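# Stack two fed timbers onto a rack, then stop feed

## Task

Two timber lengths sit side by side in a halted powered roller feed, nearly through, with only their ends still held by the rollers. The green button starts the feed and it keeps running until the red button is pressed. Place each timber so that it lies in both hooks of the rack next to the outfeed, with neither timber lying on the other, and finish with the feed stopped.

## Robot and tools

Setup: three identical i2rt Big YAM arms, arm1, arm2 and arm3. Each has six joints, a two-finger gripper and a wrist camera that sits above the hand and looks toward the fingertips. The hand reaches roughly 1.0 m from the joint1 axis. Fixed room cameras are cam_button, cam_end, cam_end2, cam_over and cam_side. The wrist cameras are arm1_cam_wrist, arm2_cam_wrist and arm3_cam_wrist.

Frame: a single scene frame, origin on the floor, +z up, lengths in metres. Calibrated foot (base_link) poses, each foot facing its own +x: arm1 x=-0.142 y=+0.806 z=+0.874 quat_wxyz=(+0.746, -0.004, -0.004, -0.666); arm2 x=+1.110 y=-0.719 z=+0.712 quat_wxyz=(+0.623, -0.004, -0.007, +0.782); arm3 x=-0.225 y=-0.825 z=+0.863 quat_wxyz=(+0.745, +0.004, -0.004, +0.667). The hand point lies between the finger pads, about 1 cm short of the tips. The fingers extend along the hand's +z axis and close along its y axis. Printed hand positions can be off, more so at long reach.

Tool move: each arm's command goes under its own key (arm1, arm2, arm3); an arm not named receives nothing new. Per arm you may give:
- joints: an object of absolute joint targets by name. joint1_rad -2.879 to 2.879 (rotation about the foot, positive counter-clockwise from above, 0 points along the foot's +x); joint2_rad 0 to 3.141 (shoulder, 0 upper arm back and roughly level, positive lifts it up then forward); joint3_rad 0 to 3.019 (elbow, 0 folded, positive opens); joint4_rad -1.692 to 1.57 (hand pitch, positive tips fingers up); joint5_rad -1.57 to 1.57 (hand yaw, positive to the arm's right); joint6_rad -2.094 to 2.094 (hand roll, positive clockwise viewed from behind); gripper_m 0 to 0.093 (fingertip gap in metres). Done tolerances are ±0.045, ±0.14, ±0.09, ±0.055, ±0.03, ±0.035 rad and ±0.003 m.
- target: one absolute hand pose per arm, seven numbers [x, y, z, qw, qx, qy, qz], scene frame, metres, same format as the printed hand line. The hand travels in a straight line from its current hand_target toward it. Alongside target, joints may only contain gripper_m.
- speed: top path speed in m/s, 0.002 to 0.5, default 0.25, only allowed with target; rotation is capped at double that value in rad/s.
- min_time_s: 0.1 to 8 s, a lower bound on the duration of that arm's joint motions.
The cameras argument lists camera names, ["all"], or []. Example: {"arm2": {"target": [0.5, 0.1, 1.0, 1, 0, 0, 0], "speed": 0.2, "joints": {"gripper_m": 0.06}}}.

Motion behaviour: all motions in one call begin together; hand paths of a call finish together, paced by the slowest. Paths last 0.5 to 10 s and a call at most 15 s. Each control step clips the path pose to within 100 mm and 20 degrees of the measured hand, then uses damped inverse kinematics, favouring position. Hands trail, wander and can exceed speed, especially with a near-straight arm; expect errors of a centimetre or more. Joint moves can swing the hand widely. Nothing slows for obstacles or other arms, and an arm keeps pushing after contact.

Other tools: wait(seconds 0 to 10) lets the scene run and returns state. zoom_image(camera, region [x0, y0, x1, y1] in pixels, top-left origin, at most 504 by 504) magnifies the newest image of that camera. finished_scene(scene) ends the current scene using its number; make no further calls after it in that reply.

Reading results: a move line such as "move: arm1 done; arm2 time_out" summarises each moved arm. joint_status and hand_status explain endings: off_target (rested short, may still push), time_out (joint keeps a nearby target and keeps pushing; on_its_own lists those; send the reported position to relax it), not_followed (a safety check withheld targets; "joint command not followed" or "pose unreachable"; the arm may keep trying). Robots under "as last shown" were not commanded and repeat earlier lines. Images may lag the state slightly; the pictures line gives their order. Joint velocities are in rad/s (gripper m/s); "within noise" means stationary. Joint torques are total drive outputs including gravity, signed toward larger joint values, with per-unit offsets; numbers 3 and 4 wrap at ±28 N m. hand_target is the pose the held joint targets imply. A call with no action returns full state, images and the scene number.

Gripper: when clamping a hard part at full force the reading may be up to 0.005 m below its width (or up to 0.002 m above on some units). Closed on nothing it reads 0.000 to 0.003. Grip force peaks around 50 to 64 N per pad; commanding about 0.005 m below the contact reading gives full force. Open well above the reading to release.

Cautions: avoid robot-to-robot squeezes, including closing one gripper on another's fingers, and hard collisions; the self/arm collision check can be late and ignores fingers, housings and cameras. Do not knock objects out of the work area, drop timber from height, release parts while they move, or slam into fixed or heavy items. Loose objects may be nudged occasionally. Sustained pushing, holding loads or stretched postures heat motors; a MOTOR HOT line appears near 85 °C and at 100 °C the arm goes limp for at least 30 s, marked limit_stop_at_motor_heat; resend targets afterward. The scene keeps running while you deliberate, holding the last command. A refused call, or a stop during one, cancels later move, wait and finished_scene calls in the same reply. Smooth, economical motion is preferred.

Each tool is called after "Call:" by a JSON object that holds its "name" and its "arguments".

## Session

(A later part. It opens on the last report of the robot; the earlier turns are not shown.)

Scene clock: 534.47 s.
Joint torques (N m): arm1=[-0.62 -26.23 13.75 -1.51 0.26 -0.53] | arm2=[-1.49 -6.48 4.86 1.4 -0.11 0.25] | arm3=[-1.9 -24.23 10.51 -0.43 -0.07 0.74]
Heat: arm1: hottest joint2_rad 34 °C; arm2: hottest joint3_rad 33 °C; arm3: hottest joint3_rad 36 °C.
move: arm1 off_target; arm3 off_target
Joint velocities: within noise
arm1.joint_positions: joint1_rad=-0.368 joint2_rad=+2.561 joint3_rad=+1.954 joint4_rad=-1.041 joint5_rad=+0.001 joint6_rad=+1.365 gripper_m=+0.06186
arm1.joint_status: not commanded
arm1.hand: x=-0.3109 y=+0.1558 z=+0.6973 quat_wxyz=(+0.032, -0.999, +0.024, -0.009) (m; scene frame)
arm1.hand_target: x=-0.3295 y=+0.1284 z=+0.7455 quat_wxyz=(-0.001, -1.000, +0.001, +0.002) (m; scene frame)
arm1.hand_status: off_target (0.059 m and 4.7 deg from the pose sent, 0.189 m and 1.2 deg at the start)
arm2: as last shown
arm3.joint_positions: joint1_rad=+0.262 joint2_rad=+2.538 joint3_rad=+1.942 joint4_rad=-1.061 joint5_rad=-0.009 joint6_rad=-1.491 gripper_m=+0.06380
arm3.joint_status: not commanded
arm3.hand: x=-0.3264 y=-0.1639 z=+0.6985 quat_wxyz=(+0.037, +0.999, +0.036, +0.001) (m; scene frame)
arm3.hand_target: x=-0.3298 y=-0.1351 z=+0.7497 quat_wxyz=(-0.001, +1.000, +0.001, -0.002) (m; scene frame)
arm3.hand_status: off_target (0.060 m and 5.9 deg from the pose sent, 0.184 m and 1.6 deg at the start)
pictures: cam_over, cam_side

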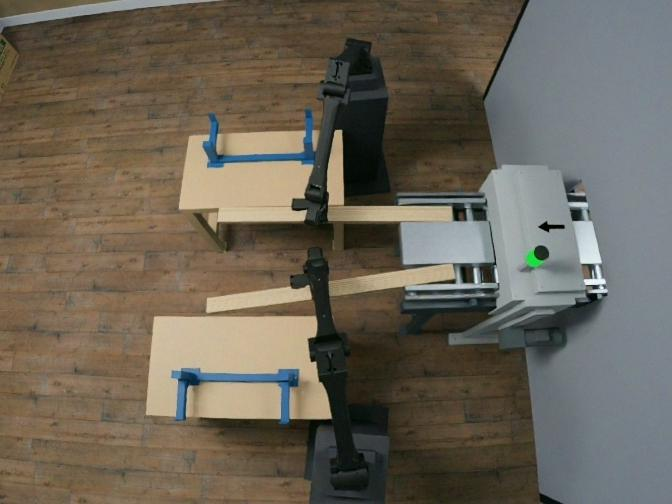

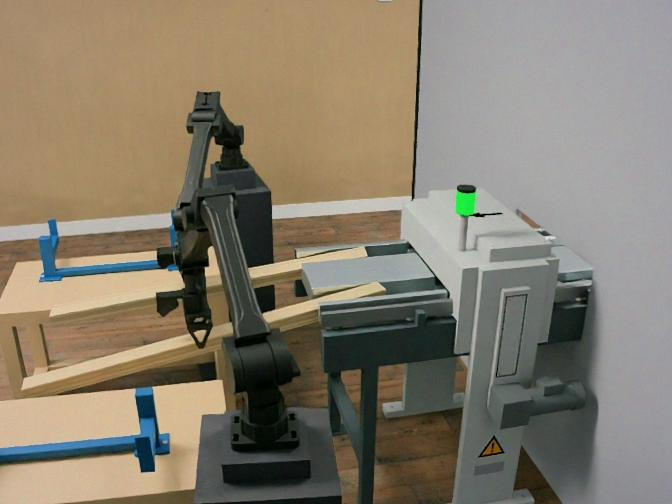

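Call:
{"name": "move", "arguments": {"arm2": {"target":[0.967,-0.365,0.87,0,1,0,0],"speed":0.15}}}

Call:
{"name": "move", "arguments": {"arm2": {"target":[1.027,-0.368,0.87,0,1,0,0],"speed":0.15}}}

Call:
{"name": "move", "arguments": {"arm2": {"target":[1.027,-0.379,0.79,0,1,0,0],"speed":0.08}, "cameras": ["cam_button","cam_over"]}}

Call:
{"name": "move", "arguments": {"arm1": {"target":[-0.33,0.126,0.82,0,1,0,0],"speed":0.06}, "arm3": {"target":[-0.33,-0.133,0.82,0,1,0,0],"speed":0.06}, "arm2": {"target":[1.027,-0.37,0.87,0,1,0,0],"speed":0.15}, "cameras": ["all"]}}

Scene clock: 549.43 s.
Joint torques (N m): arm1=[-0.91 -25.99 13.96 -1.61 0.26 -0.53] | arm2=[-2.67 -10.52 11.36 -0.36 -0.12 0.08] | arm3=[-1.96 -24.18 10.51 -0.42 -0.07 0.74]
Heat: arm1: hottest joint2_rad 38 °C; arm2: hottest joint3_rad 32 °C; arm3: hottest joint3_rad 37 °C.
move: arm2 off_target
Joint velocities: within noise
arm1.joint_positions: joint1_rad=-0.368 joint2_rad=+2.562 joint3_rad=+1.954 joint4_rad=-1.041 joint5_rad=+0.001 joint6_rad=+1.365 gripper_m=+0.06186
arm1.joint_status: not commanded
arm1.hand: x=-0.3109 y=+0.1559 z=+0.6970 quat_wxyz=(+0.032, -0.999, +0.024, -0.009) (m; scene frame)
arm1.hand_target: x=-0.3295 y=+0.1285 z=+0.7452 quat_wxyz=(-0.001, -1.000, +0.001, +0.002) (m; scene frame)
arm1.hand_status: not commanded
arm2.joint_positions: joint1_rad=+0.152 joint2_rad=+1.385 joint3_rad=+1.029 joint4_rad=-1.269 joint5_rad=-0.014 joint6_rad=-1.193 gripper_m=+0.00050
arm2.joint_status: not commanded
arm2.hand: x=+0.9731 y=-0.3828 z=+0.8468 quat_wxyz=(+0.025, +1.000, -0.001, +0.010) (m; scene frame)
arm2.hand_target: x=+0.9675 y=-0.3661 z=+0.8700 quat_wxyz=(+0.000, +1.000, +0.000, +0.000) (m; scene frame)
arm2.hand_status: off_target (0.030 m and 3.1 deg from the pose sent, 0.054 m and 2.2 deg at the start)
arm3: as last shown
pictures: none

Scene clock: 550.77 s.
Joint torques (N m): arm1=[-0.85 -25.88 13.94 -1.61 0.25 -0.55] | arm2=[-2.9 -9.93 7.94 -0.31 -0.14 0.01] | arm3=[-1.96 -24.23 10.51 -0.42 -0.07 0.74]
Heat: arm1: hottest joint2_rad 38 °C; arm2: hottest joint3_rad 33 °C; arm3: hottest joint3_rad 37 °C.
move: arm2 done
Joint velocities: within noise
arm1, arm3: as last shown
arm2.joint_positions: joint1_rad=+0.005 joint2_rad=+1.335 joint3_rad=+1.029 joint4_rad=-1.271 joint5_rad=-0.013 joint6_rad=-1.337 gripper_m=+0.00050
arm2.joint_status: not commanded
arm2.hand: x=+1.0242 y=-0.3678 z=+0.8645 quat_wxyz=(+0.002, +1.000, -0.002, +0.001) (m; scene frame)
arm2.hand_target: x=+1.0270 y=-0.3680 z=+0.8699 quat_wxyz=(+0.000, +1.000, +0.000, +0.000) (m; scene frame)
arm2.hand_status: done (0.006 m and 0.3 deg from the pose sent, 0.061 m and 3.1 deg at the start)
pictures: none

Scene clock: 552.37 s.
Joint torques (N m): arm1=[-0.91 -26.11 13.93 -1.58 0.26 -0.53] | arm2=[-2.26 -5.89 4.59 1.51 -0.14 0.11] | arm3=[-1.96 -24.29 10.5 -0.43 -0.07 0.74]
Heat: arm1: hottest joint2_rad 38 °C; arm2: hottest joint3_rad 32 °C; arm3: hottest joint3_rad 37 °C.
move: arm2 off_target
Joint velocities: within noise
arm1, arm3: as last shown
arm1.hand_target: x=-0.3295 y=+0.1285 z=+0.7453 quat_wxyz=(-0.001, -1.000, +0.001, +0.002) (m; scene frame)
arm2.joint_positions: joint1_rad=+0.005 joint2_rad=+1.343 joint3_rad=+0.900 joint4_rad=-1.094 joint5_rad=-0.014 joint6_rad=-1.337 gripper_m=+0.00050
arm2.joint_status: not commanded
arm2.hand: x=+1.0261 y=-0.3733 z=+0.8164 quat_wxyz=(-0.018, +1.000, -0.002, -0.004) (m; scene frame)
arm2.hand_target: x=+1.0274 y=-0.3804 z=+0.7916 quat_wxyz=(+0.000, +1.000, +0.000, +0.000) (m; scene frame)
arm2.hand_status: off_target (0.027 m and 2.1 deg from the pose sent, 0.075 m and 0.3 deg at the start)
pictures: cam_button, cam_over

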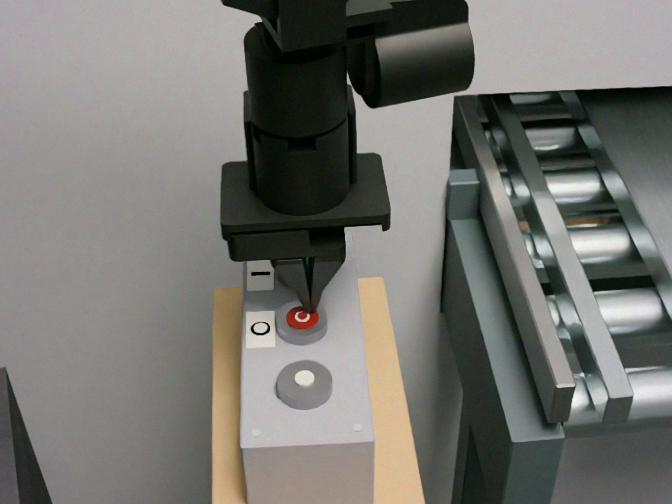

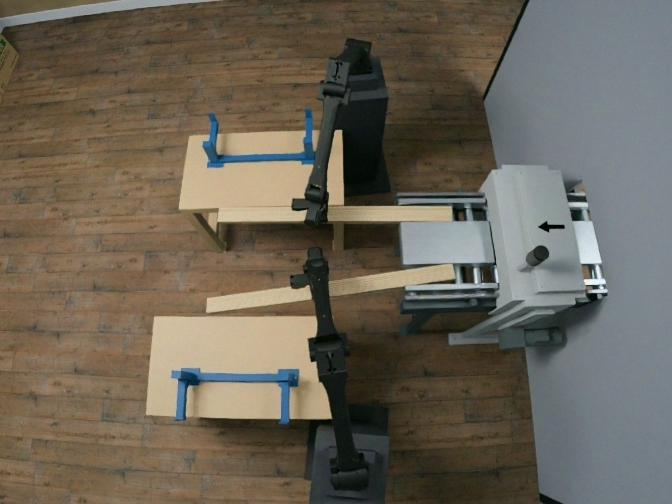

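Scene clock: 554.40 s.
Joint torques (N m): arm1=[-0.67 -29.98 13.57 -2.78 -0.02 -0.55] | arm2=[-2.9 -9.47 11.43 -0.38 -0.12 0.01] | arm3=[-2.02 -27.22 11.49 -1.88 0.01 0.8]
Heat: arm1: hottest joint2_rad 38 °C; arm2: hottest joint3_rad 33 °C; arm3: hottest joint3_rad 38 °C.
move: arm1 off_target; arm2 off_target; arm3 off_target
Joint velocities: within noise
arm1.joint_positions: joint1_rad=-0.369 joint2_rad=+2.514 joint3_rad=+1.971 joint4_rad=-1.125 joint5_rad=+0.009 joint6_rad=+1.367 gripper_m=+0.06186
arm1.joint_status: not commanded
arm1.hand: x=-0.3136 y=+0.1559 z=+0.7350 quat_wxyz=(+0.042, -0.999, +0.026, -0.007) (m; scene frame)
arm1.hand_target: x=-0.3291 y=+0.1292 z=+0.8172 quat_wxyz=(-0.001, -1.000, +0.001, +0.002) (m; scene frame)
arm1.hand_status: off_target (0.092 m and 5.7 deg from the pose sent, 0.128 m and 4.7 deg at the start; pose on its path clipped on 19 of 61 steps)
arm2.joint_positions: joint1_rad=+0.005 joint2_rad=+1.326 joint3_rad=+0.971 joint4_rad=-1.272 joint5_rad=-0.014 joint6_rad=-1.337 gripper_m=+0.00050
arm2.joint_status: not commanded
arm2.hand: x=+1.0293 y=-0.3890 z=+0.8467 quat_wxyz=(+0.026, +1.000, -0.002, +0.007) (m; scene frame)
arm2.hand_target: x=+1.0273 y=-0.3711 z=+0.8699 quat_wxyz=(+0.000, +1.000, +0.000, +0.000) (m; scene frame)
arm2.hand_status: off_target (0.030 m and 3.1 deg from the pose sent, 0.054 m and 2.1 deg at the start)
arm3.joint_positions: joint1_rad=+0.262 joint2_rad=+2.487 joint3_rad=+1.942 joint4_rad=-1.123 joint5_rad=-0.012 joint6_rad=-1.497 gripper_m=+0.06380
arm3.joint_status: not commanded
arm3.hand: x=-0.3268 y=-0.1650 z=+0.7331 quat_wxyz=(+0.043, +0.998, +0.038, +0.000) (m; scene frame)
arm3.hand_target: x=-0.3294 y=-0.1364 z=+0.8168 quat_wxyz=(-0.002, +1.000, +0.001, -0.002) (m; scene frame)
arm3.hand_status: off_target (0.093 m and 6.6 deg from the pose sent, 0.125 m and 5.9 deg at the start; pose on its path clipped on 19 of 61 steps)
pictures: arm1_cam_wrist, arm2_cam_wrist, arm3_cam_wrist, cam_button, cam_end, cam_end2, cam_over, cam_side

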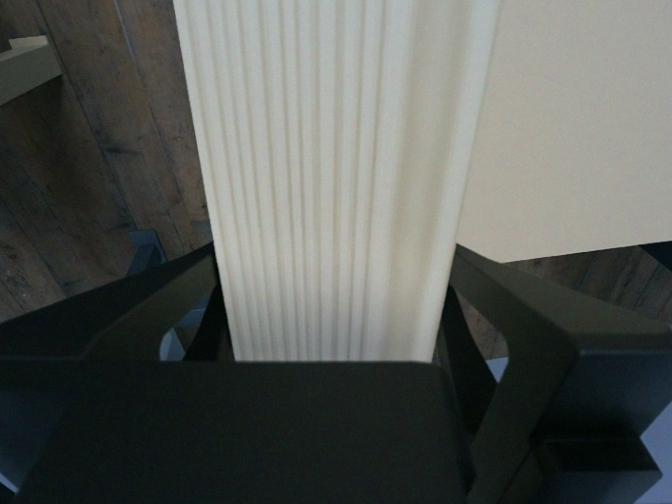

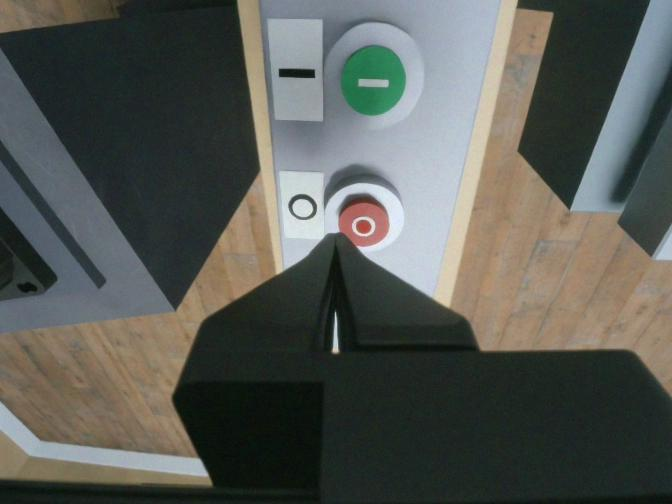

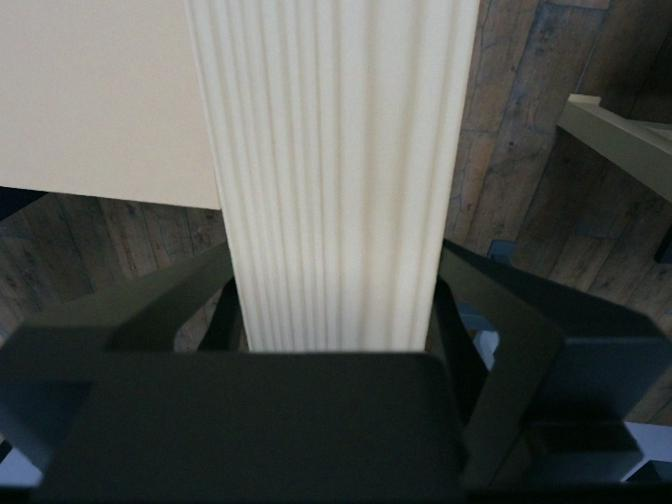

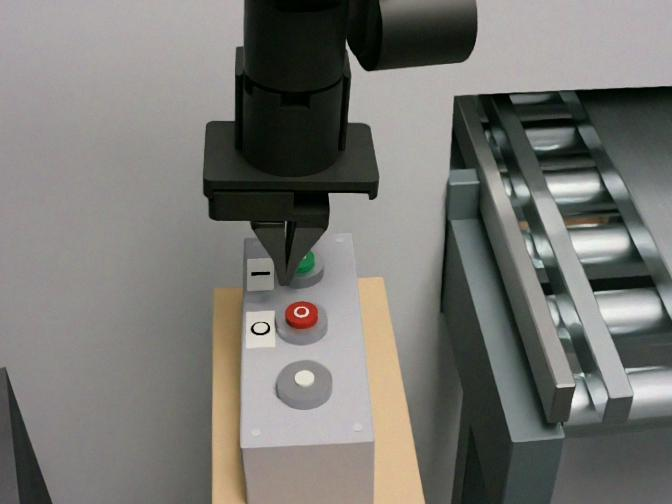

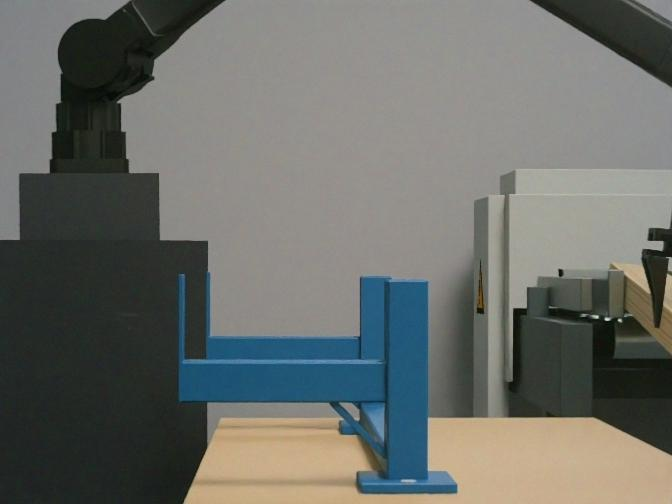

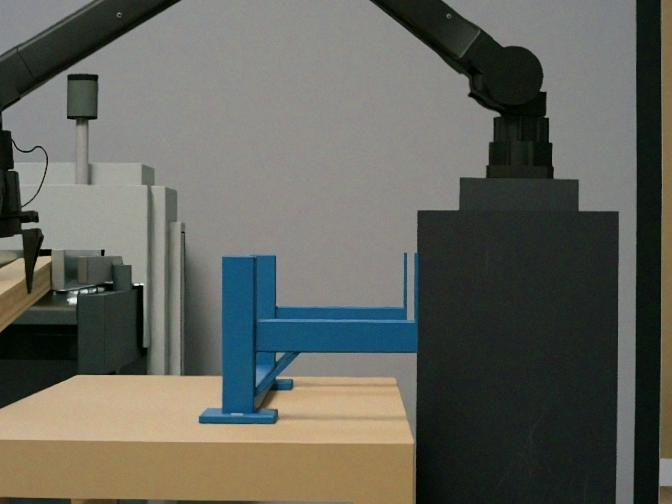

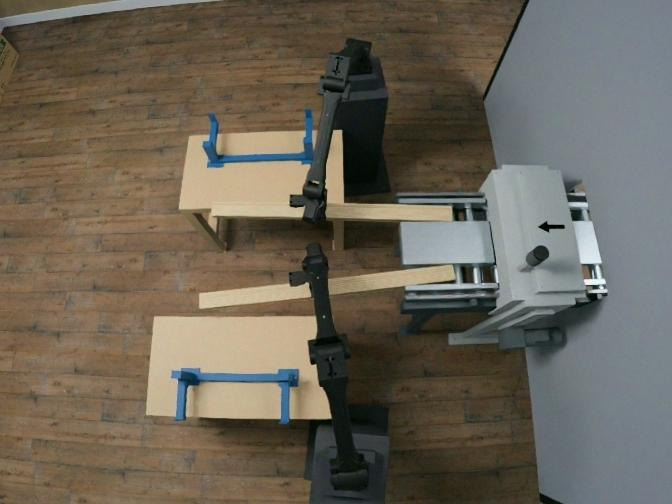

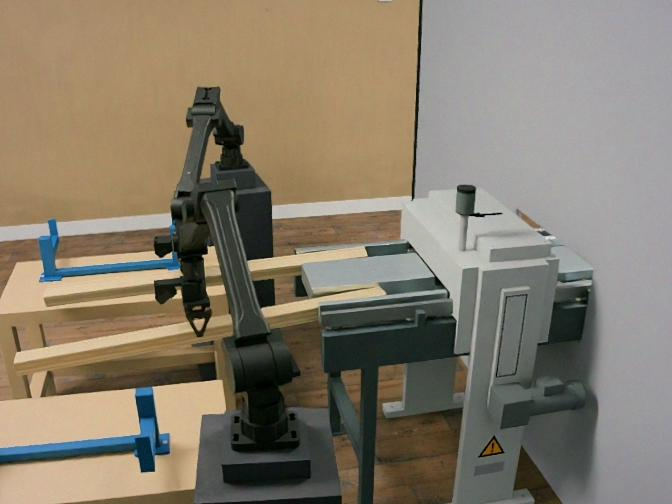

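Call:
{"name": "move", "arguments": {"arm1": {"target":[-0.33,0.15,0.9,0,1,0,0],"speed":0.06}, "arm3": {"target":[-0.33,-0.16,0.9,0,1,0,0],"speed":0.06}}}

Call:
{"name": "move", "arguments": {"arm1": {"target":[-0.35,0.15,0.96,0,1,0,0],"speed":0.06}, "arm3": {"target":[-0.35,-0.16,0.96,0,1,0,0],"speed":0.06}, "cameras": ["cam_end","cam_end2","cam_over","cam_side"]}}

Scene clock: 632.70 s.
Joint torques (N m): arm1=[-0.62 -29.16 11.11 -2.1 -0.16 -0.75] | arm2=[-2.9 -9.47 11.43 -0.4 -0.12 0.02] | arm3=[-1.55 -26.93 9.4 -1.43 0.05 1.04]
Heat: arm1: hottest joint2_rad 43 °C; arm2: hottest joint3_rad 35 °C; arm3: hottest joint2_rad 42 °C.
move: arm1 off_target; arm3 off_target
Joint velocities: within noise
arm1.joint_positions: joint1_rad=-0.377 joint2_rad=+2.372 joint3_rad=+1.958 joint4_rad=-1.236 joint5_rad=+0.014 joint6_rad=+1.379 gripper_m=+0.06186
arm1.joint_status: not commanded
arm1.hand: x=-0.3199 y=+0.1590 z=+0.8254 quat_wxyz=(+0.035, -0.999, +0.036, -0.003) (m; scene frame)
arm1.hand_target: x=-0.3296 y=+0.1511 z=+0.8968 quat_wxyz=(+0.000, -1.000, +0.001, +0.002) (m; scene frame)
arm1.hand_status: off_target (0.076 m and 5.7 deg from the pose sent, 0.166 m and 5.7 deg at the start; pose on its path clipped on 6 of 63 steps)
arm2: as last shown
arm3.joint_positions: joint1_rad=+0.263 joint2_rad=+2.339 joint3_rad=+1.922 joint4_rad=-1.230 joint5_rad=-0.014 joint6_rad=-1.516 gripper_m=+0.06380
arm3.joint_status: not commanded
arm3.hand: x=-0.3271 y=-0.1684 z=+0.8242 quat_wxyz=(+0.033, +0.998, +0.048, -0.002) (m; scene frame)
arm3.hand_target: x=-0.3300 y=-0.1610 z=+0.8963 quat_wxyz=(-0.001, +1.000, +0.002, -0.003) (m; scene frame)
arm3.hand_status: off_target (0.076 m and 6.7 deg from the pose sent, 0.167 m and 6.6 deg at the start; pose on its path clipped on 8 of 63 steps)
pictures: none

Scene clock: 634.53 s.
Joint torques (N m): arm1=[-2.14 -30.27 14.68 -3.56 0.23 -0.95] | arm2=[-2.9 -9.47 11.43 -0.39 -0.12 0.02] | arm3=[0.03 -27.4 12.48 -2.91 -0.21 1.29]
Heat: arm1: hottest joint2_rad 43 °C; arm2: hottest joint3_rad 35 °C; arm3: hottest joint2_rad 42 °C.
move: arm1 off_target; arm3 off_target
Joint velocities: within noise
arm1.joint_positions: joint1_rad=-0.382 joint2_rad=+2.347 joint3_rad=+1.968 joint4_rad=-1.281 joint5_rad=+0.006 joint6_rad=+1.384 gripper_m=+0.06186
arm1.joint_status: not commanded
arm1.hand: x=-0.3206 y=+0.1620 z=+0.8462 quat_wxyz=(+0.038, -0.998, +0.041, -0.008) (m; scene frame)
arm1.hand_target: x=-0.3438 y=+0.1550 z=+0.9376 quat_wxyz=(-0.003, -1.000, +0.002, +0.004) (m; scene frame)
arm1.hand_status: off_target (0.118 m and 6.4 deg from the pose sent, 0.138 m and 5.8 deg at the start; pose on its path clipped on 40 of 55 steps)
arm2: as last shown
arm3.joint_positions: joint1_rad=+0.266 joint2_rad=+2.309 joint3_rad=+1.922 joint4_rad=-1.261 joint5_rad=-0.009 joint6_rad=-1.520 gripper_m=+0.06380
arm3.joint_status: not commanded
arm3.hand: x=-0.3282 y=-0.1713 z=+0.8441 quat_wxyz=(+0.033, +0.998, +0.052, +0.000) (m; scene frame)
arm3.hand_target: x=-0.3455 y=-0.1644 z=+0.9365 quat_wxyz=(-0.004, +1.000, +0.003, -0.004) (m; scene frame)
arm3.hand_status: off_target (0.118 m and 7.0 deg from the pose sent, 0.138 m and 6.7 deg at the start; pose on its path clipped on 39 of 55 steps)
pictures: cam_end, cam_end2, cam_over, cam_side

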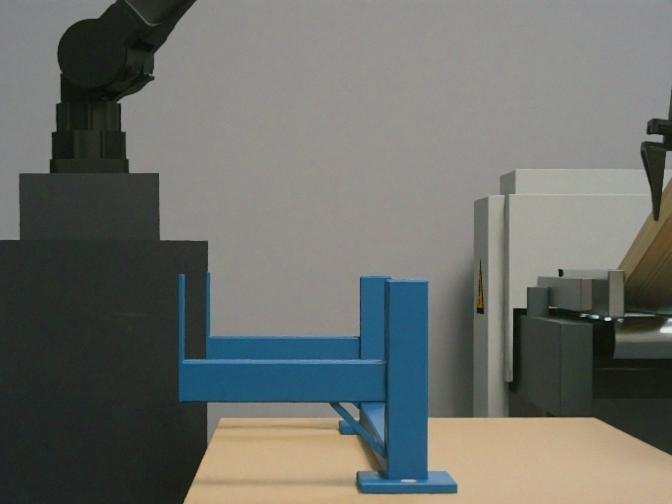

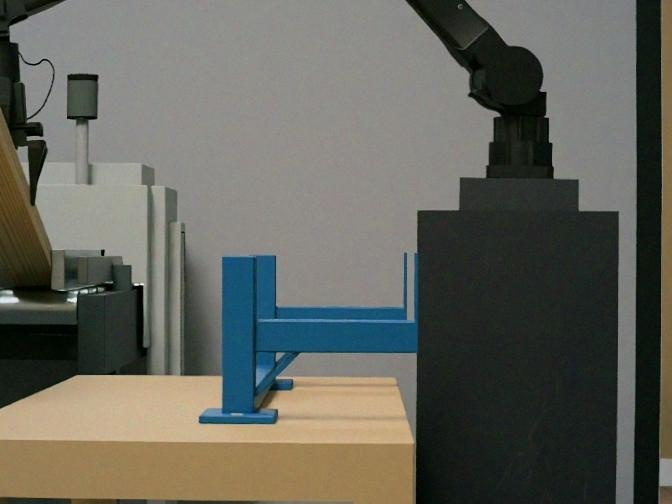

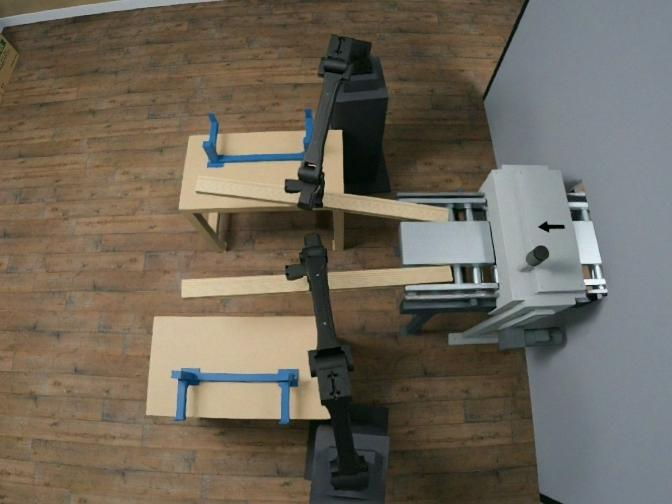

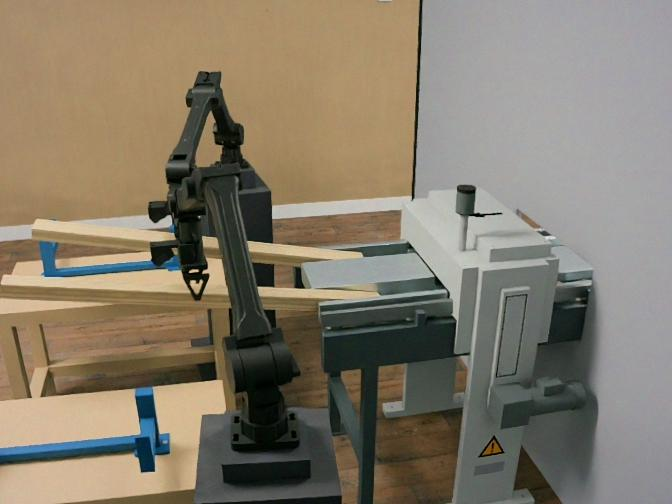

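Call:
{"name": "move", "arguments": {"arm1": {"target":[-0.32,0.10,0.835,0,1,0,0],"speed":0.08}, "arm3": {"target":[-0.32,-0.105,0.835,0,1,0,0],"speed":0.08}, "cameras": ["cam_end","cam_end2","cam_over","cam_side"]}}

Scene clock: 695.27 s.
Joint torques (N m): arm1=[1.96 -27.28 16.16 -0.27 0.2 -0.15] | arm2=[-2.9 -9.47 11.43 -0.39 -0.12 0.02] | arm3=[-3.6 -24.47 14.71 -0.58 -0.33 0.34]
Heat: arm1: hottest joint2_rad 51 °C; arm2: hottest joint3_rad 36 °C; arm3: hottest joint2_rad 44 °C.
move: arm1 off_target; arm3 off_target
Joint velocities: within noise
arm1.joint_positions: joint1_rad=-0.374 joint2_rad=+2.516 joint3_rad=+2.092 joint4_rad=-1.281 joint5_rad=-0.001 joint6_rad=+1.345 gripper_m=+0.06183
arm1.joint_status: not commanded
arm1.hand: x=-0.3186 y=+0.1452 z=+0.7754 quat_wxyz=(+0.059, -0.998, +0.017, -0.017) (m; scene frame)
arm1.hand_target: x=-0.3184 y=+0.1050 z=+0.8366 quat_wxyz=(-0.001, -1.000, +0.000, +0.000) (m; scene frame)
arm1.hand_status: off_target (0.075 m and 7.4 deg from the pose sent, 0.063 m and 6.4 deg at the start)
arm2: as last shown
arm3.joint_positions: joint1_rad=+0.260 joint2_rad=+2.497 joint3_rad=+2.056 joint4_rad=-1.262 joint5_rad=+0.002 joint6_rad=-1.474 gripper_m=+0.06380
arm3.joint_status: not commanded
arm3.hand: x=-0.3251 y=-0.1531 z=+0.7662 quat_wxyz=(+0.059, +0.998, +0.026, +0.009) (m; scene frame)
arm3.hand_target: x=-0.3187 y=-0.1112 z=+0.8363 quat_wxyz=(-0.002, +1.000, +0.000, -0.001) (m; scene frame)
arm3.hand_status: off_target (0.084 m and 7.5 deg from the pose sent, 0.068 m and 7.0 deg at the start)
pictures: cam_end, cam_end2, cam_over, cam_side

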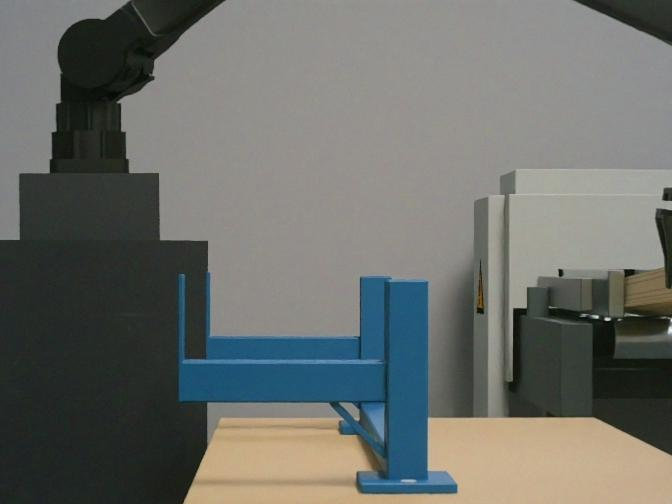

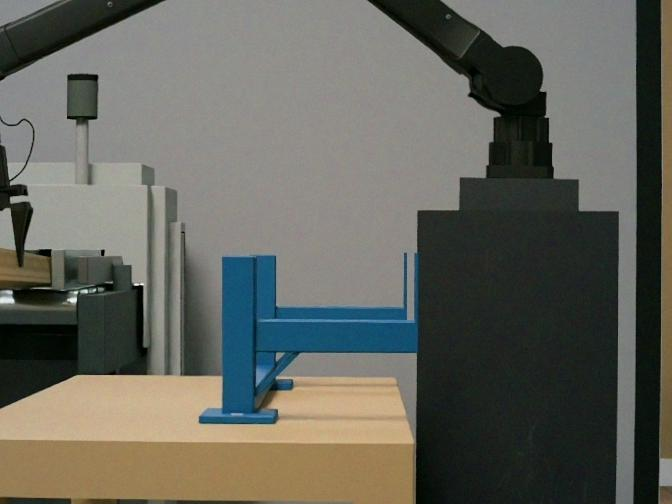

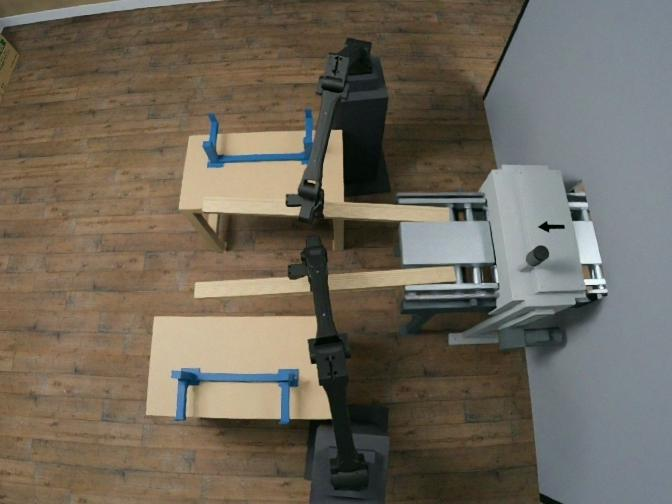

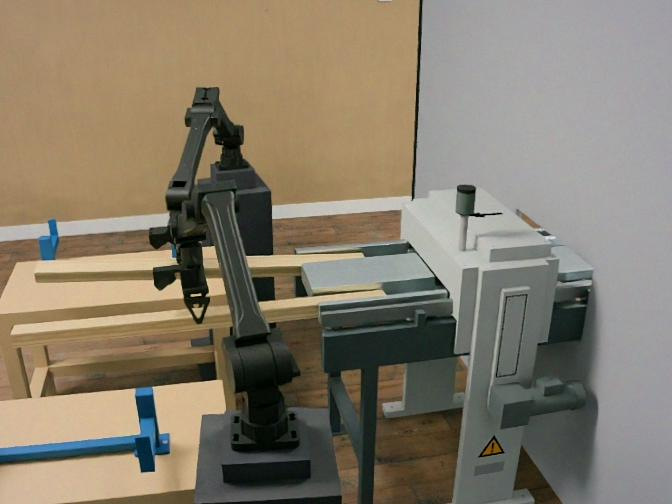

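Call:
{"name": "move", "arguments": {"arm1": {"target":[-0.48,0.10,0.84,0,1,0,0],"speed":0.08}, "arm3": {"target":[-0.48,-0.105,0.84,0,1,0,0],"speed":0.08}, "cameras": ["cam_end","cam_end2","cam_over","cam_side"]}}

Scene clock: 763.10 s.
Joint torques (N m): arm1=[0.09 -29.98 18.56 -1.02 0.16 -0.04] | arm2=[-2.9 -9.52 11.43 -0.39 -0.12 0.01] | arm3=[-2.02 -26.11 16.09 -0.77 -0.22 0.36]
Heat: arm1: hottest joint3_rad 43 °C; arm2: hottest joint3_rad 37 °C; arm3: hottest joint3_rad 50 °C.
move: arm1 off_target; arm3 off_target
Joint velocities: within noise
arm1.joint_positions: joint1_rad=-0.552 joint2_rad=+2.790 joint3_rad=+2.613 joint4_rad=-1.531 joint5_rad=+0.003 joint6_rad=+1.132 gripper_m=+0.06182
arm1.joint_status: not commanded
arm1.hand: x=-0.4584 y=+0.1331 z=+0.7657 quat_wxyz=(+0.057, -0.998, +0.000, -0.028) (m; scene frame)
arm1.hand_target: x=-0.4773 y=+0.1057 z=+0.8405 quat_wxyz=(-0.001, -1.000, +0.000, +0.001) (m; scene frame)
arm1.hand_status: off_target (0.084 m and 7.3 deg from the pose sent, 0.180 m and 7.4 deg at the start)
arm2: as last shown
arm3.joint_positions: joint1_rad=+0.451 joint2_rad=+2.644 joint3_rad=+2.331 joint4_rad=-1.406 joint5_rad=-0.006 joint6_rad=-1.263 gripper_m=+0.06380
arm3.joint_status: not commanded
arm3.hand: x=-0.4634 y=-0.1511 z=+0.7595 quat_wxyz=(+0.065, +0.998, +0.016, +0.021) (m; scene frame)
arm3.hand_target: x=-0.4773 y=-0.1126 z=+0.8413 quat_wxyz=(-0.002, +1.000, +0.000, -0.002) (m; scene frame)
arm3.hand_status: off_target (0.094 m and 8.1 deg from the pose sent, 0.178 m and 7.5 deg at the start)
pictures: cam_end, cam_end2, cam_over, cam_side

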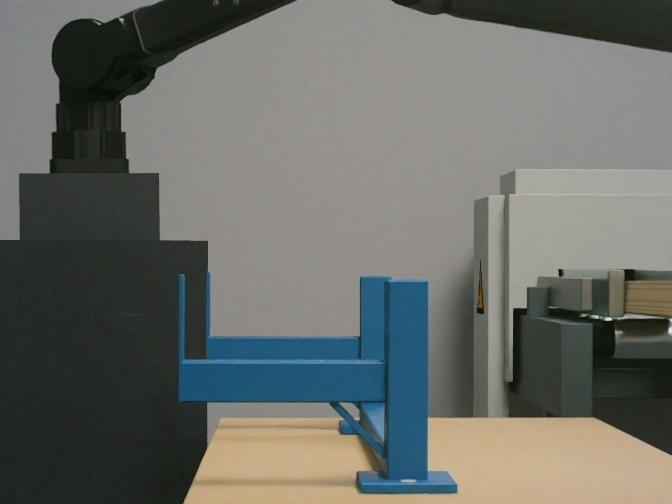

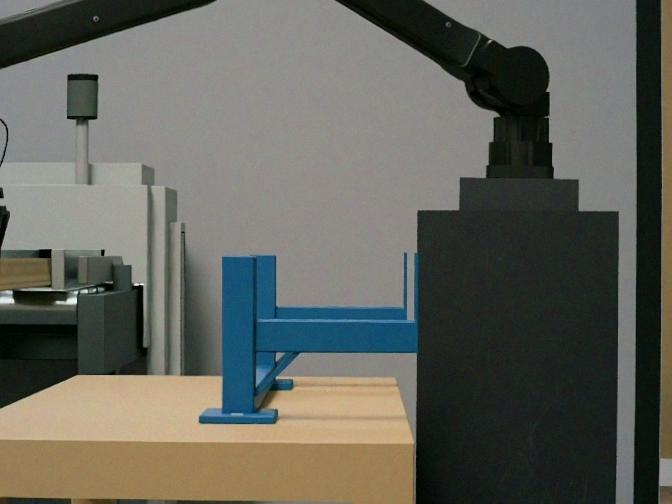

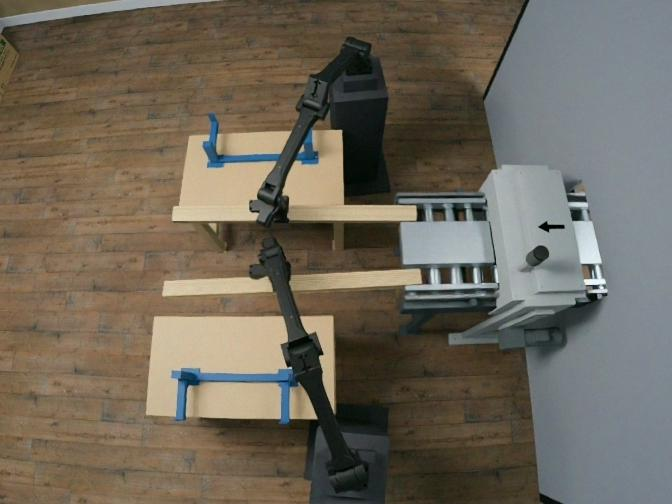

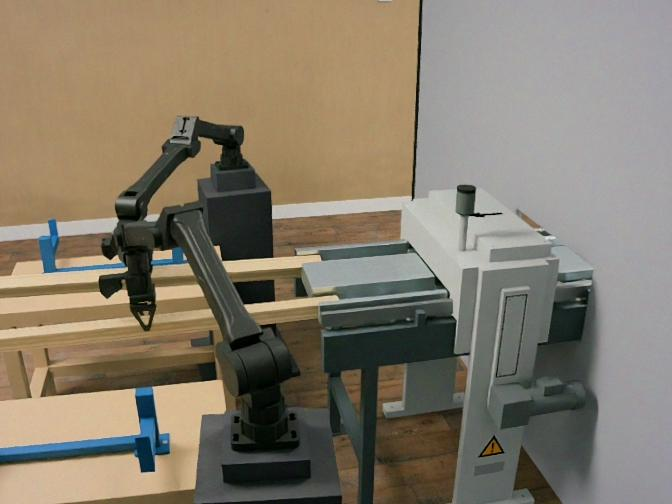

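Call:
{"name": "move", "arguments": {"arm1": {"target":[-0.52,0.11,0.845,0,1,0,0],"speed":0.08}}}

Call:
{"name": "move", "arguments": {"arm1": {"target":[-0.50,0.25,0.845,0,0.989,-0.148,0],"speed":0.08}, "cameras": ["cam_end","cam_over","cam_side","arm1_cam_wrist"]}}

Scene clock: 775.50 s.
Joint torques (N m): arm1=[0.73 -30.33 18.73 -1.28 -0.4 -0.14] | arm2=[-2.9 -9.47 11.43 -0.4 -0.12 0.01] | arm3=[-2.02 -26.17 16.13 -0.64 -0.22 0.35]
Heat: arm1: hottest joint2_rad 45 °C; arm2: hottest joint3_rad 37 °C; arm3: hottest joint3_rad 51 °C.
move: arm1 off_target
Joint velocities: within noise
arm1.joint_positions: joint1_rad=-0.614 joint2_rad=+2.901 joint3_rad=+2.833 joint4_rad=-1.626 joint5_rad=+0.018 joint6_rad=+1.090 gripper_m=+0.06182
arm1.joint_status: not commanded
arm1.hand: x=-0.5078 y=+0.1433 z=+0.7638 quat_wxyz=(+0.053, -0.998, +0.009, -0.022) (m; scene frame)
arm1.hand_target: x=-0.5168 y=+0.1157 z=+0.8446 quat_wxyz=(-0.007, -1.000, +0.000, +0.004) (m; scene frame)
arm1.hand_status: off_target (0.089 m and 6.6 deg from the pose sent, 0.103 m and 7.2 deg at the start; a joint's target at an end of its range on 16 of 56 steps)
arm2, arm3: as last shown
arm3.joint_positions: joint1_rad=+0.451 joint2_rad=+2.644 joint3_rad=+2.331 joint4_rad=-1.407 joint5_rad=-0.006 joint6_rad=-1.263 gripper_m=+0.06380
arm3.hand: x=-0.4635 y=-0.1510 z=+0.7596 quat_wxyz=(+0.065, +0.998, +0.016, +0.021) (m; scene frame)
pictures: none

Scene clock: 778.07 s.
Joint torques (N m): arm1=[1.67 -28.75 10.4 -0.31 -0.71 0.14] | arm2=[-2.9 -9.47 11.43 -0.39 -0.12 0.02] | arm3=[-2.02 -26.11 16.12 -0.64 -0.22 0.36]
Heat: arm1: hottest joint2_rad 46 °C; arm2: hottest joint3_rad 37 °C; arm3: hottest joint3_rad 52 °C.
move: arm1 off_target
Joint velocities: within noise
arm1.joint_positions: joint1_rad=-0.696 joint2_rad=+2.362 joint3_rad=+1.797 joint4_rad=-1.127 joint5_rad=+0.026 joint6_rad=+1.282 gripper_m=+0.06182
arm1.joint_status: not commanded
arm1.hand: x=-0.4933 y=+0.2806 z=+0.7773 quat_wxyz=(+0.054, -0.988, +0.145, -0.015) (m; scene frame)
arm1.hand_target: x=-0.4988 y=+0.2524 z=+0.8437 quat_wxyz=(+0.000, -0.989, +0.147, -0.001) (m; scene frame)
arm1.hand_status: off_target (0.075 m and 6.5 deg from the pose sent, 0.134 m and 17.3 deg at the start)
arm2, arm3: as last shown
pictures: arm1_cam_wrist, cam_end, cam_over, cam_side

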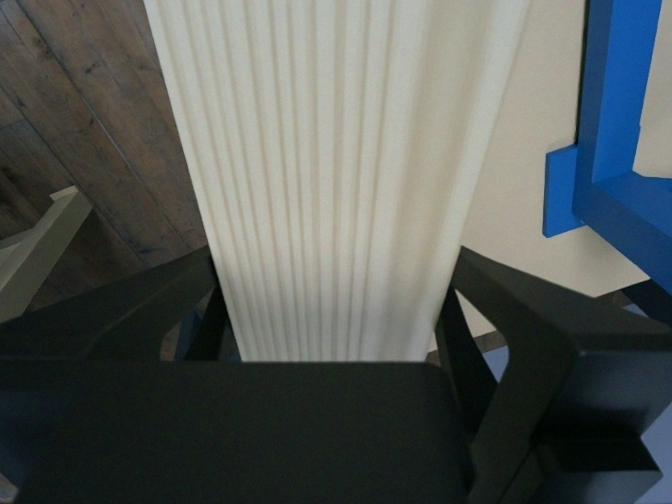

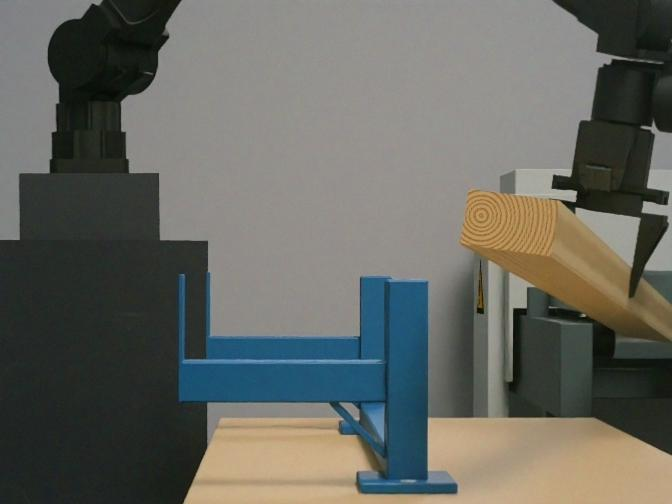

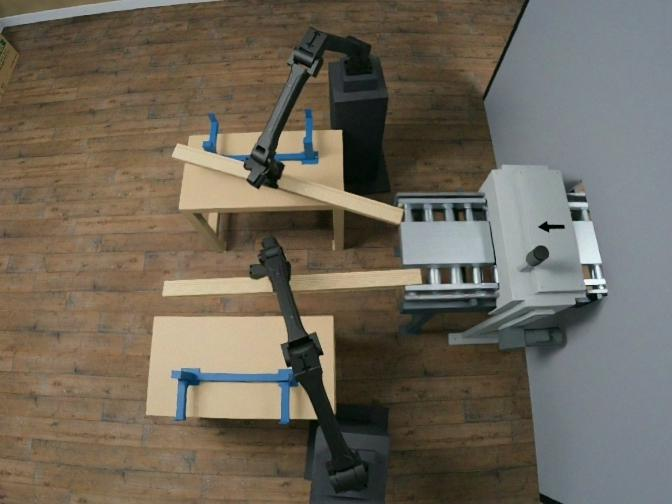

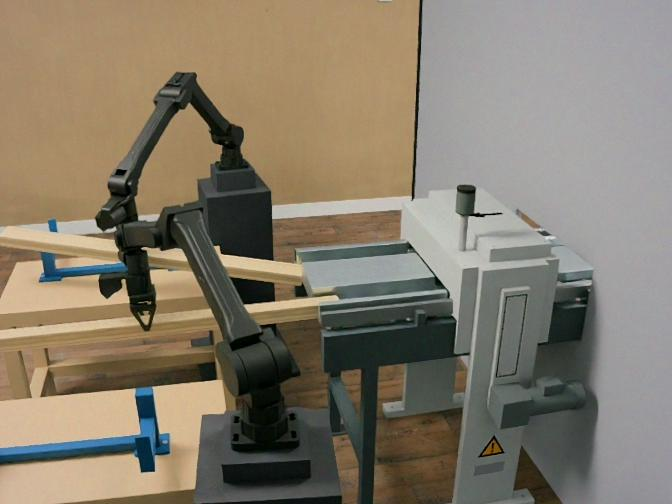

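Call:
{"name": "move", "arguments": {"arm1": {"target":[-0.50,0.25,0.78,0,0.989,-0.148,0],"speed":0.06}, "cameras": ["cam_end","cam_over","cam_side"]}}

Scene clock: 792.90 s.
Joint torques (N m): arm1=[1.55 -25.23 10.19 0.01 -0.25 -0.04] | arm2=[-2.9 -9.47 11.43 -0.39 -0.12 0.01] | arm3=[-1.96 -26.17 16.13 -0.62 -0.22 0.35]
Heat: arm1: hottest joint2_rad 45 °C; arm2: hottest joint3_rad 37 °C; arm3: hottest joint3_rad 54 °C.
move: arm1 off_target
Joint velocities: within noise
arm1.joint_positions: joint1_rad=-0.693 joint2_rad=+2.405 joint3_rad=+1.775 joint4_rad=-1.023 joint5_rad=+0.015 joint6_rad=+1.303 gripper_m=+0.06182
arm1.joint_status: not commanded
arm1.hand: x=-0.4931 y=+0.2743 z=+0.7423 quat_wxyz=(+0.034, -0.987, +0.155, -0.012) (m; scene frame)
arm1.hand_target: x=-0.4992 y=+0.2511 z=+0.7799 quat_wxyz=(+0.000, -0.989, +0.148, +0.000) (m; scene frame)
arm1.hand_status: off_target (0.045 m and 4.2 deg from the pose sent, 0.032 m and 6.5 deg at the start)
arm2, arm3: as last shown
pictures: cam_end, cam_over, cam_side

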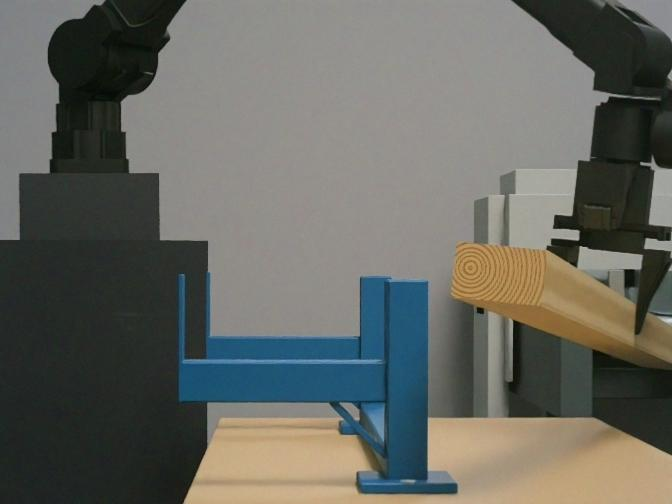

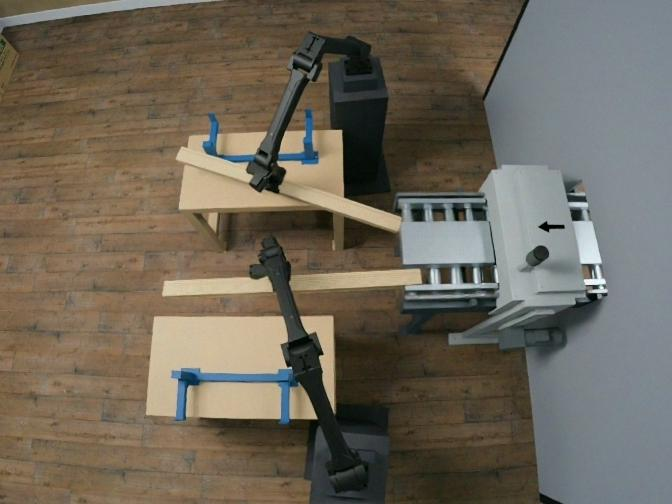

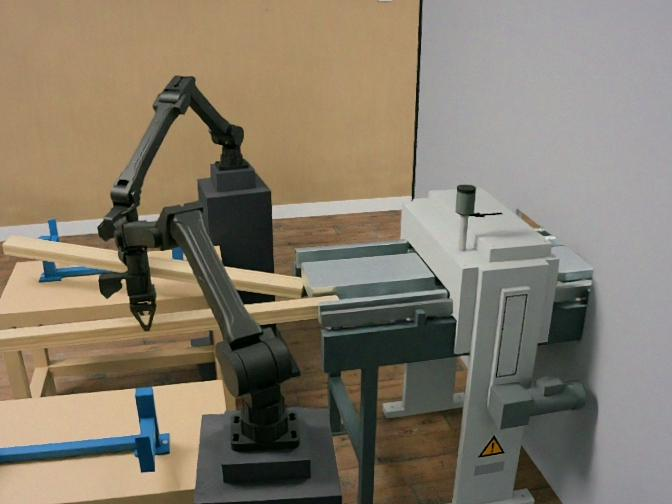

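Call:
{"name": "move", "arguments": {"arm1": {"target":[-0.50,0.25,0.86,0,0.989,-0.148,0],"speed":0.08}}}

Call:
{"name": "move", "arguments": {"arm1": {"target":[-0.52,0.26,0.95,0,0.989,-0.148,0],"speed":0.08}, "cameras": ["cam_end","cam_over","cam_side"]}}

Scene clock: 812.70 s.
Joint torques (N m): arm1=[1.55 -27.81 13.01 -1.31 -0.46 -0.15] | arm2=[-2.9 -9.47 11.44 -0.39 -0.12 0.02] | arm3=[-2.02 -26.11 16.12 -0.66 -0.22 0.35]
Heat: arm1: hottest joint2_rad 41 °C; arm2: hottest joint3_rad 37 °C; arm3: hottest joint3_rad 56 °C.
move: arm1 off_target
Joint velocities: within noise
arm1.joint_positions: joint1_rad=-0.694 joint2_rad=+2.336 joint3_rad=+1.772 joint4_rad=-1.130 joint5_rad=+0.021 joint6_rad=+1.316 gripper_m=+0.06181
arm1.joint_status: not commanded
arm1.hand: x=-0.4886 y=+0.2846 z=+0.7862 quat_wxyz=(+0.054, -0.985, +0.161, -0.017) (m; scene frame)
arm1.hand_target: x=-0.4980 y=+0.2534 z=+0.8587 quat_wxyz=(+0.000, -0.989, +0.148, +0.000) (m; scene frame)
arm1.hand_status: off_target (0.082 m and 6.7 deg from the pose sent, 0.120 m and 4.2 deg at the start; pose on its path clipped on 5 of 49 steps)
arm2.joint_positions: joint1_rad=+0.005 joint2_rad=+1.326 joint3_rad=+0.971 joint4_rad=-1.272 joint5_rad=-0.014 joint6_rad=-1.337 gripper_m=+0.00050
arm2.joint_status: not commanded
arm2.hand: x=+1.0293 y=-0.3890 z=+0.8467 quat_wxyz=(+0.026, +1.000, -0.002, +0.007) (m; scene frame)
arm2.hand_target: x=+1.0273 y=-0.3711 z=+0.8699 quat_wxyz=(+0.000, +1.000, +0.000, +0.000) (m; scene frame)
arm2.hand_status: not commanded
arm3: as last shown
pictures: none

Scene clock: 815.77 s.
Joint torques (N m): arm1=[0.21 -27.75 16.69 -1.63 -0.31 -0.37] | arm2=[-2.9 -9.47 11.43 -0.38 -0.12 0.02] | arm3=[-2.02 -26.17 16.14 -0.65 -0.22 0.35]
Heat: arm1: hottest joint2_rad 42 °C; arm2: hottest joint3_rad 37 °C; arm3: hottest joint3_rad 56 °C.
move: arm1 off_target
Joint velocities: within noise
arm1.joint_positions: joint1_rad=-0.708 joint2_rad=+2.248 joint3_rad=+1.839 joint4_rad=-1.309 joint5_rad=+0.021 joint6_rad=+1.309 gripper_m=+0.06180
arm1.joint_status: not commanded
arm1.hand: x=-0.4964 y=+0.2899 z=+0.8656 quat_wxyz=(+0.065, -0.984, +0.164, -0.022) (m; scene frame)
arm1.hand_target: x=-0.5164 y=+0.2656 z=+0.9493 quat_wxyz=(+0.000, -0.989, +0.148, +0.002) (m; scene frame)
arm1.hand_status: off_target (0.093 m and 8.1 deg from the pose sent, 0.169 m and 6.7 deg at the start; pose on its path clipped on 65 of 92 steps)
arm2, arm3: as last shown
pictures: cam_end, cam_over, cam_side

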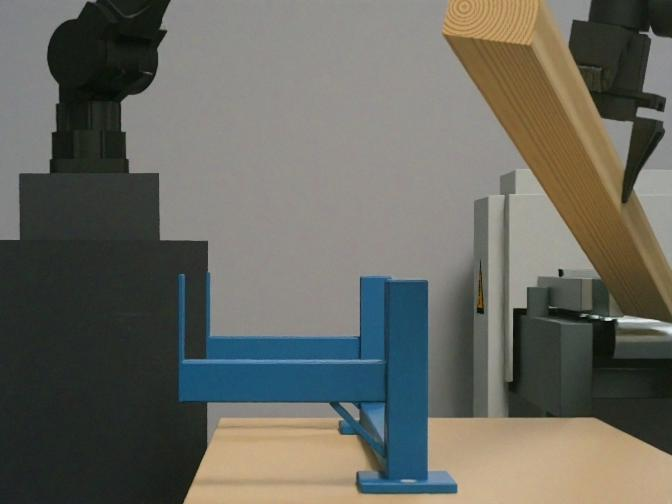

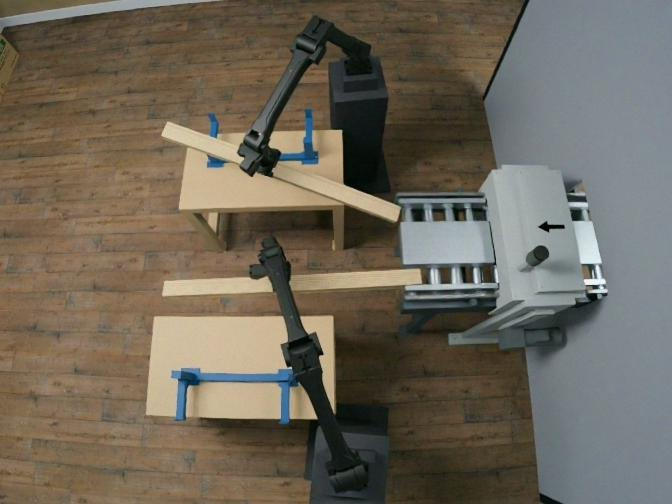

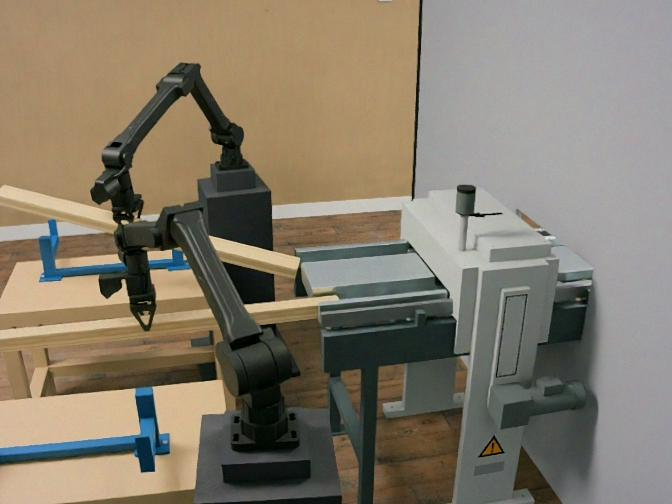

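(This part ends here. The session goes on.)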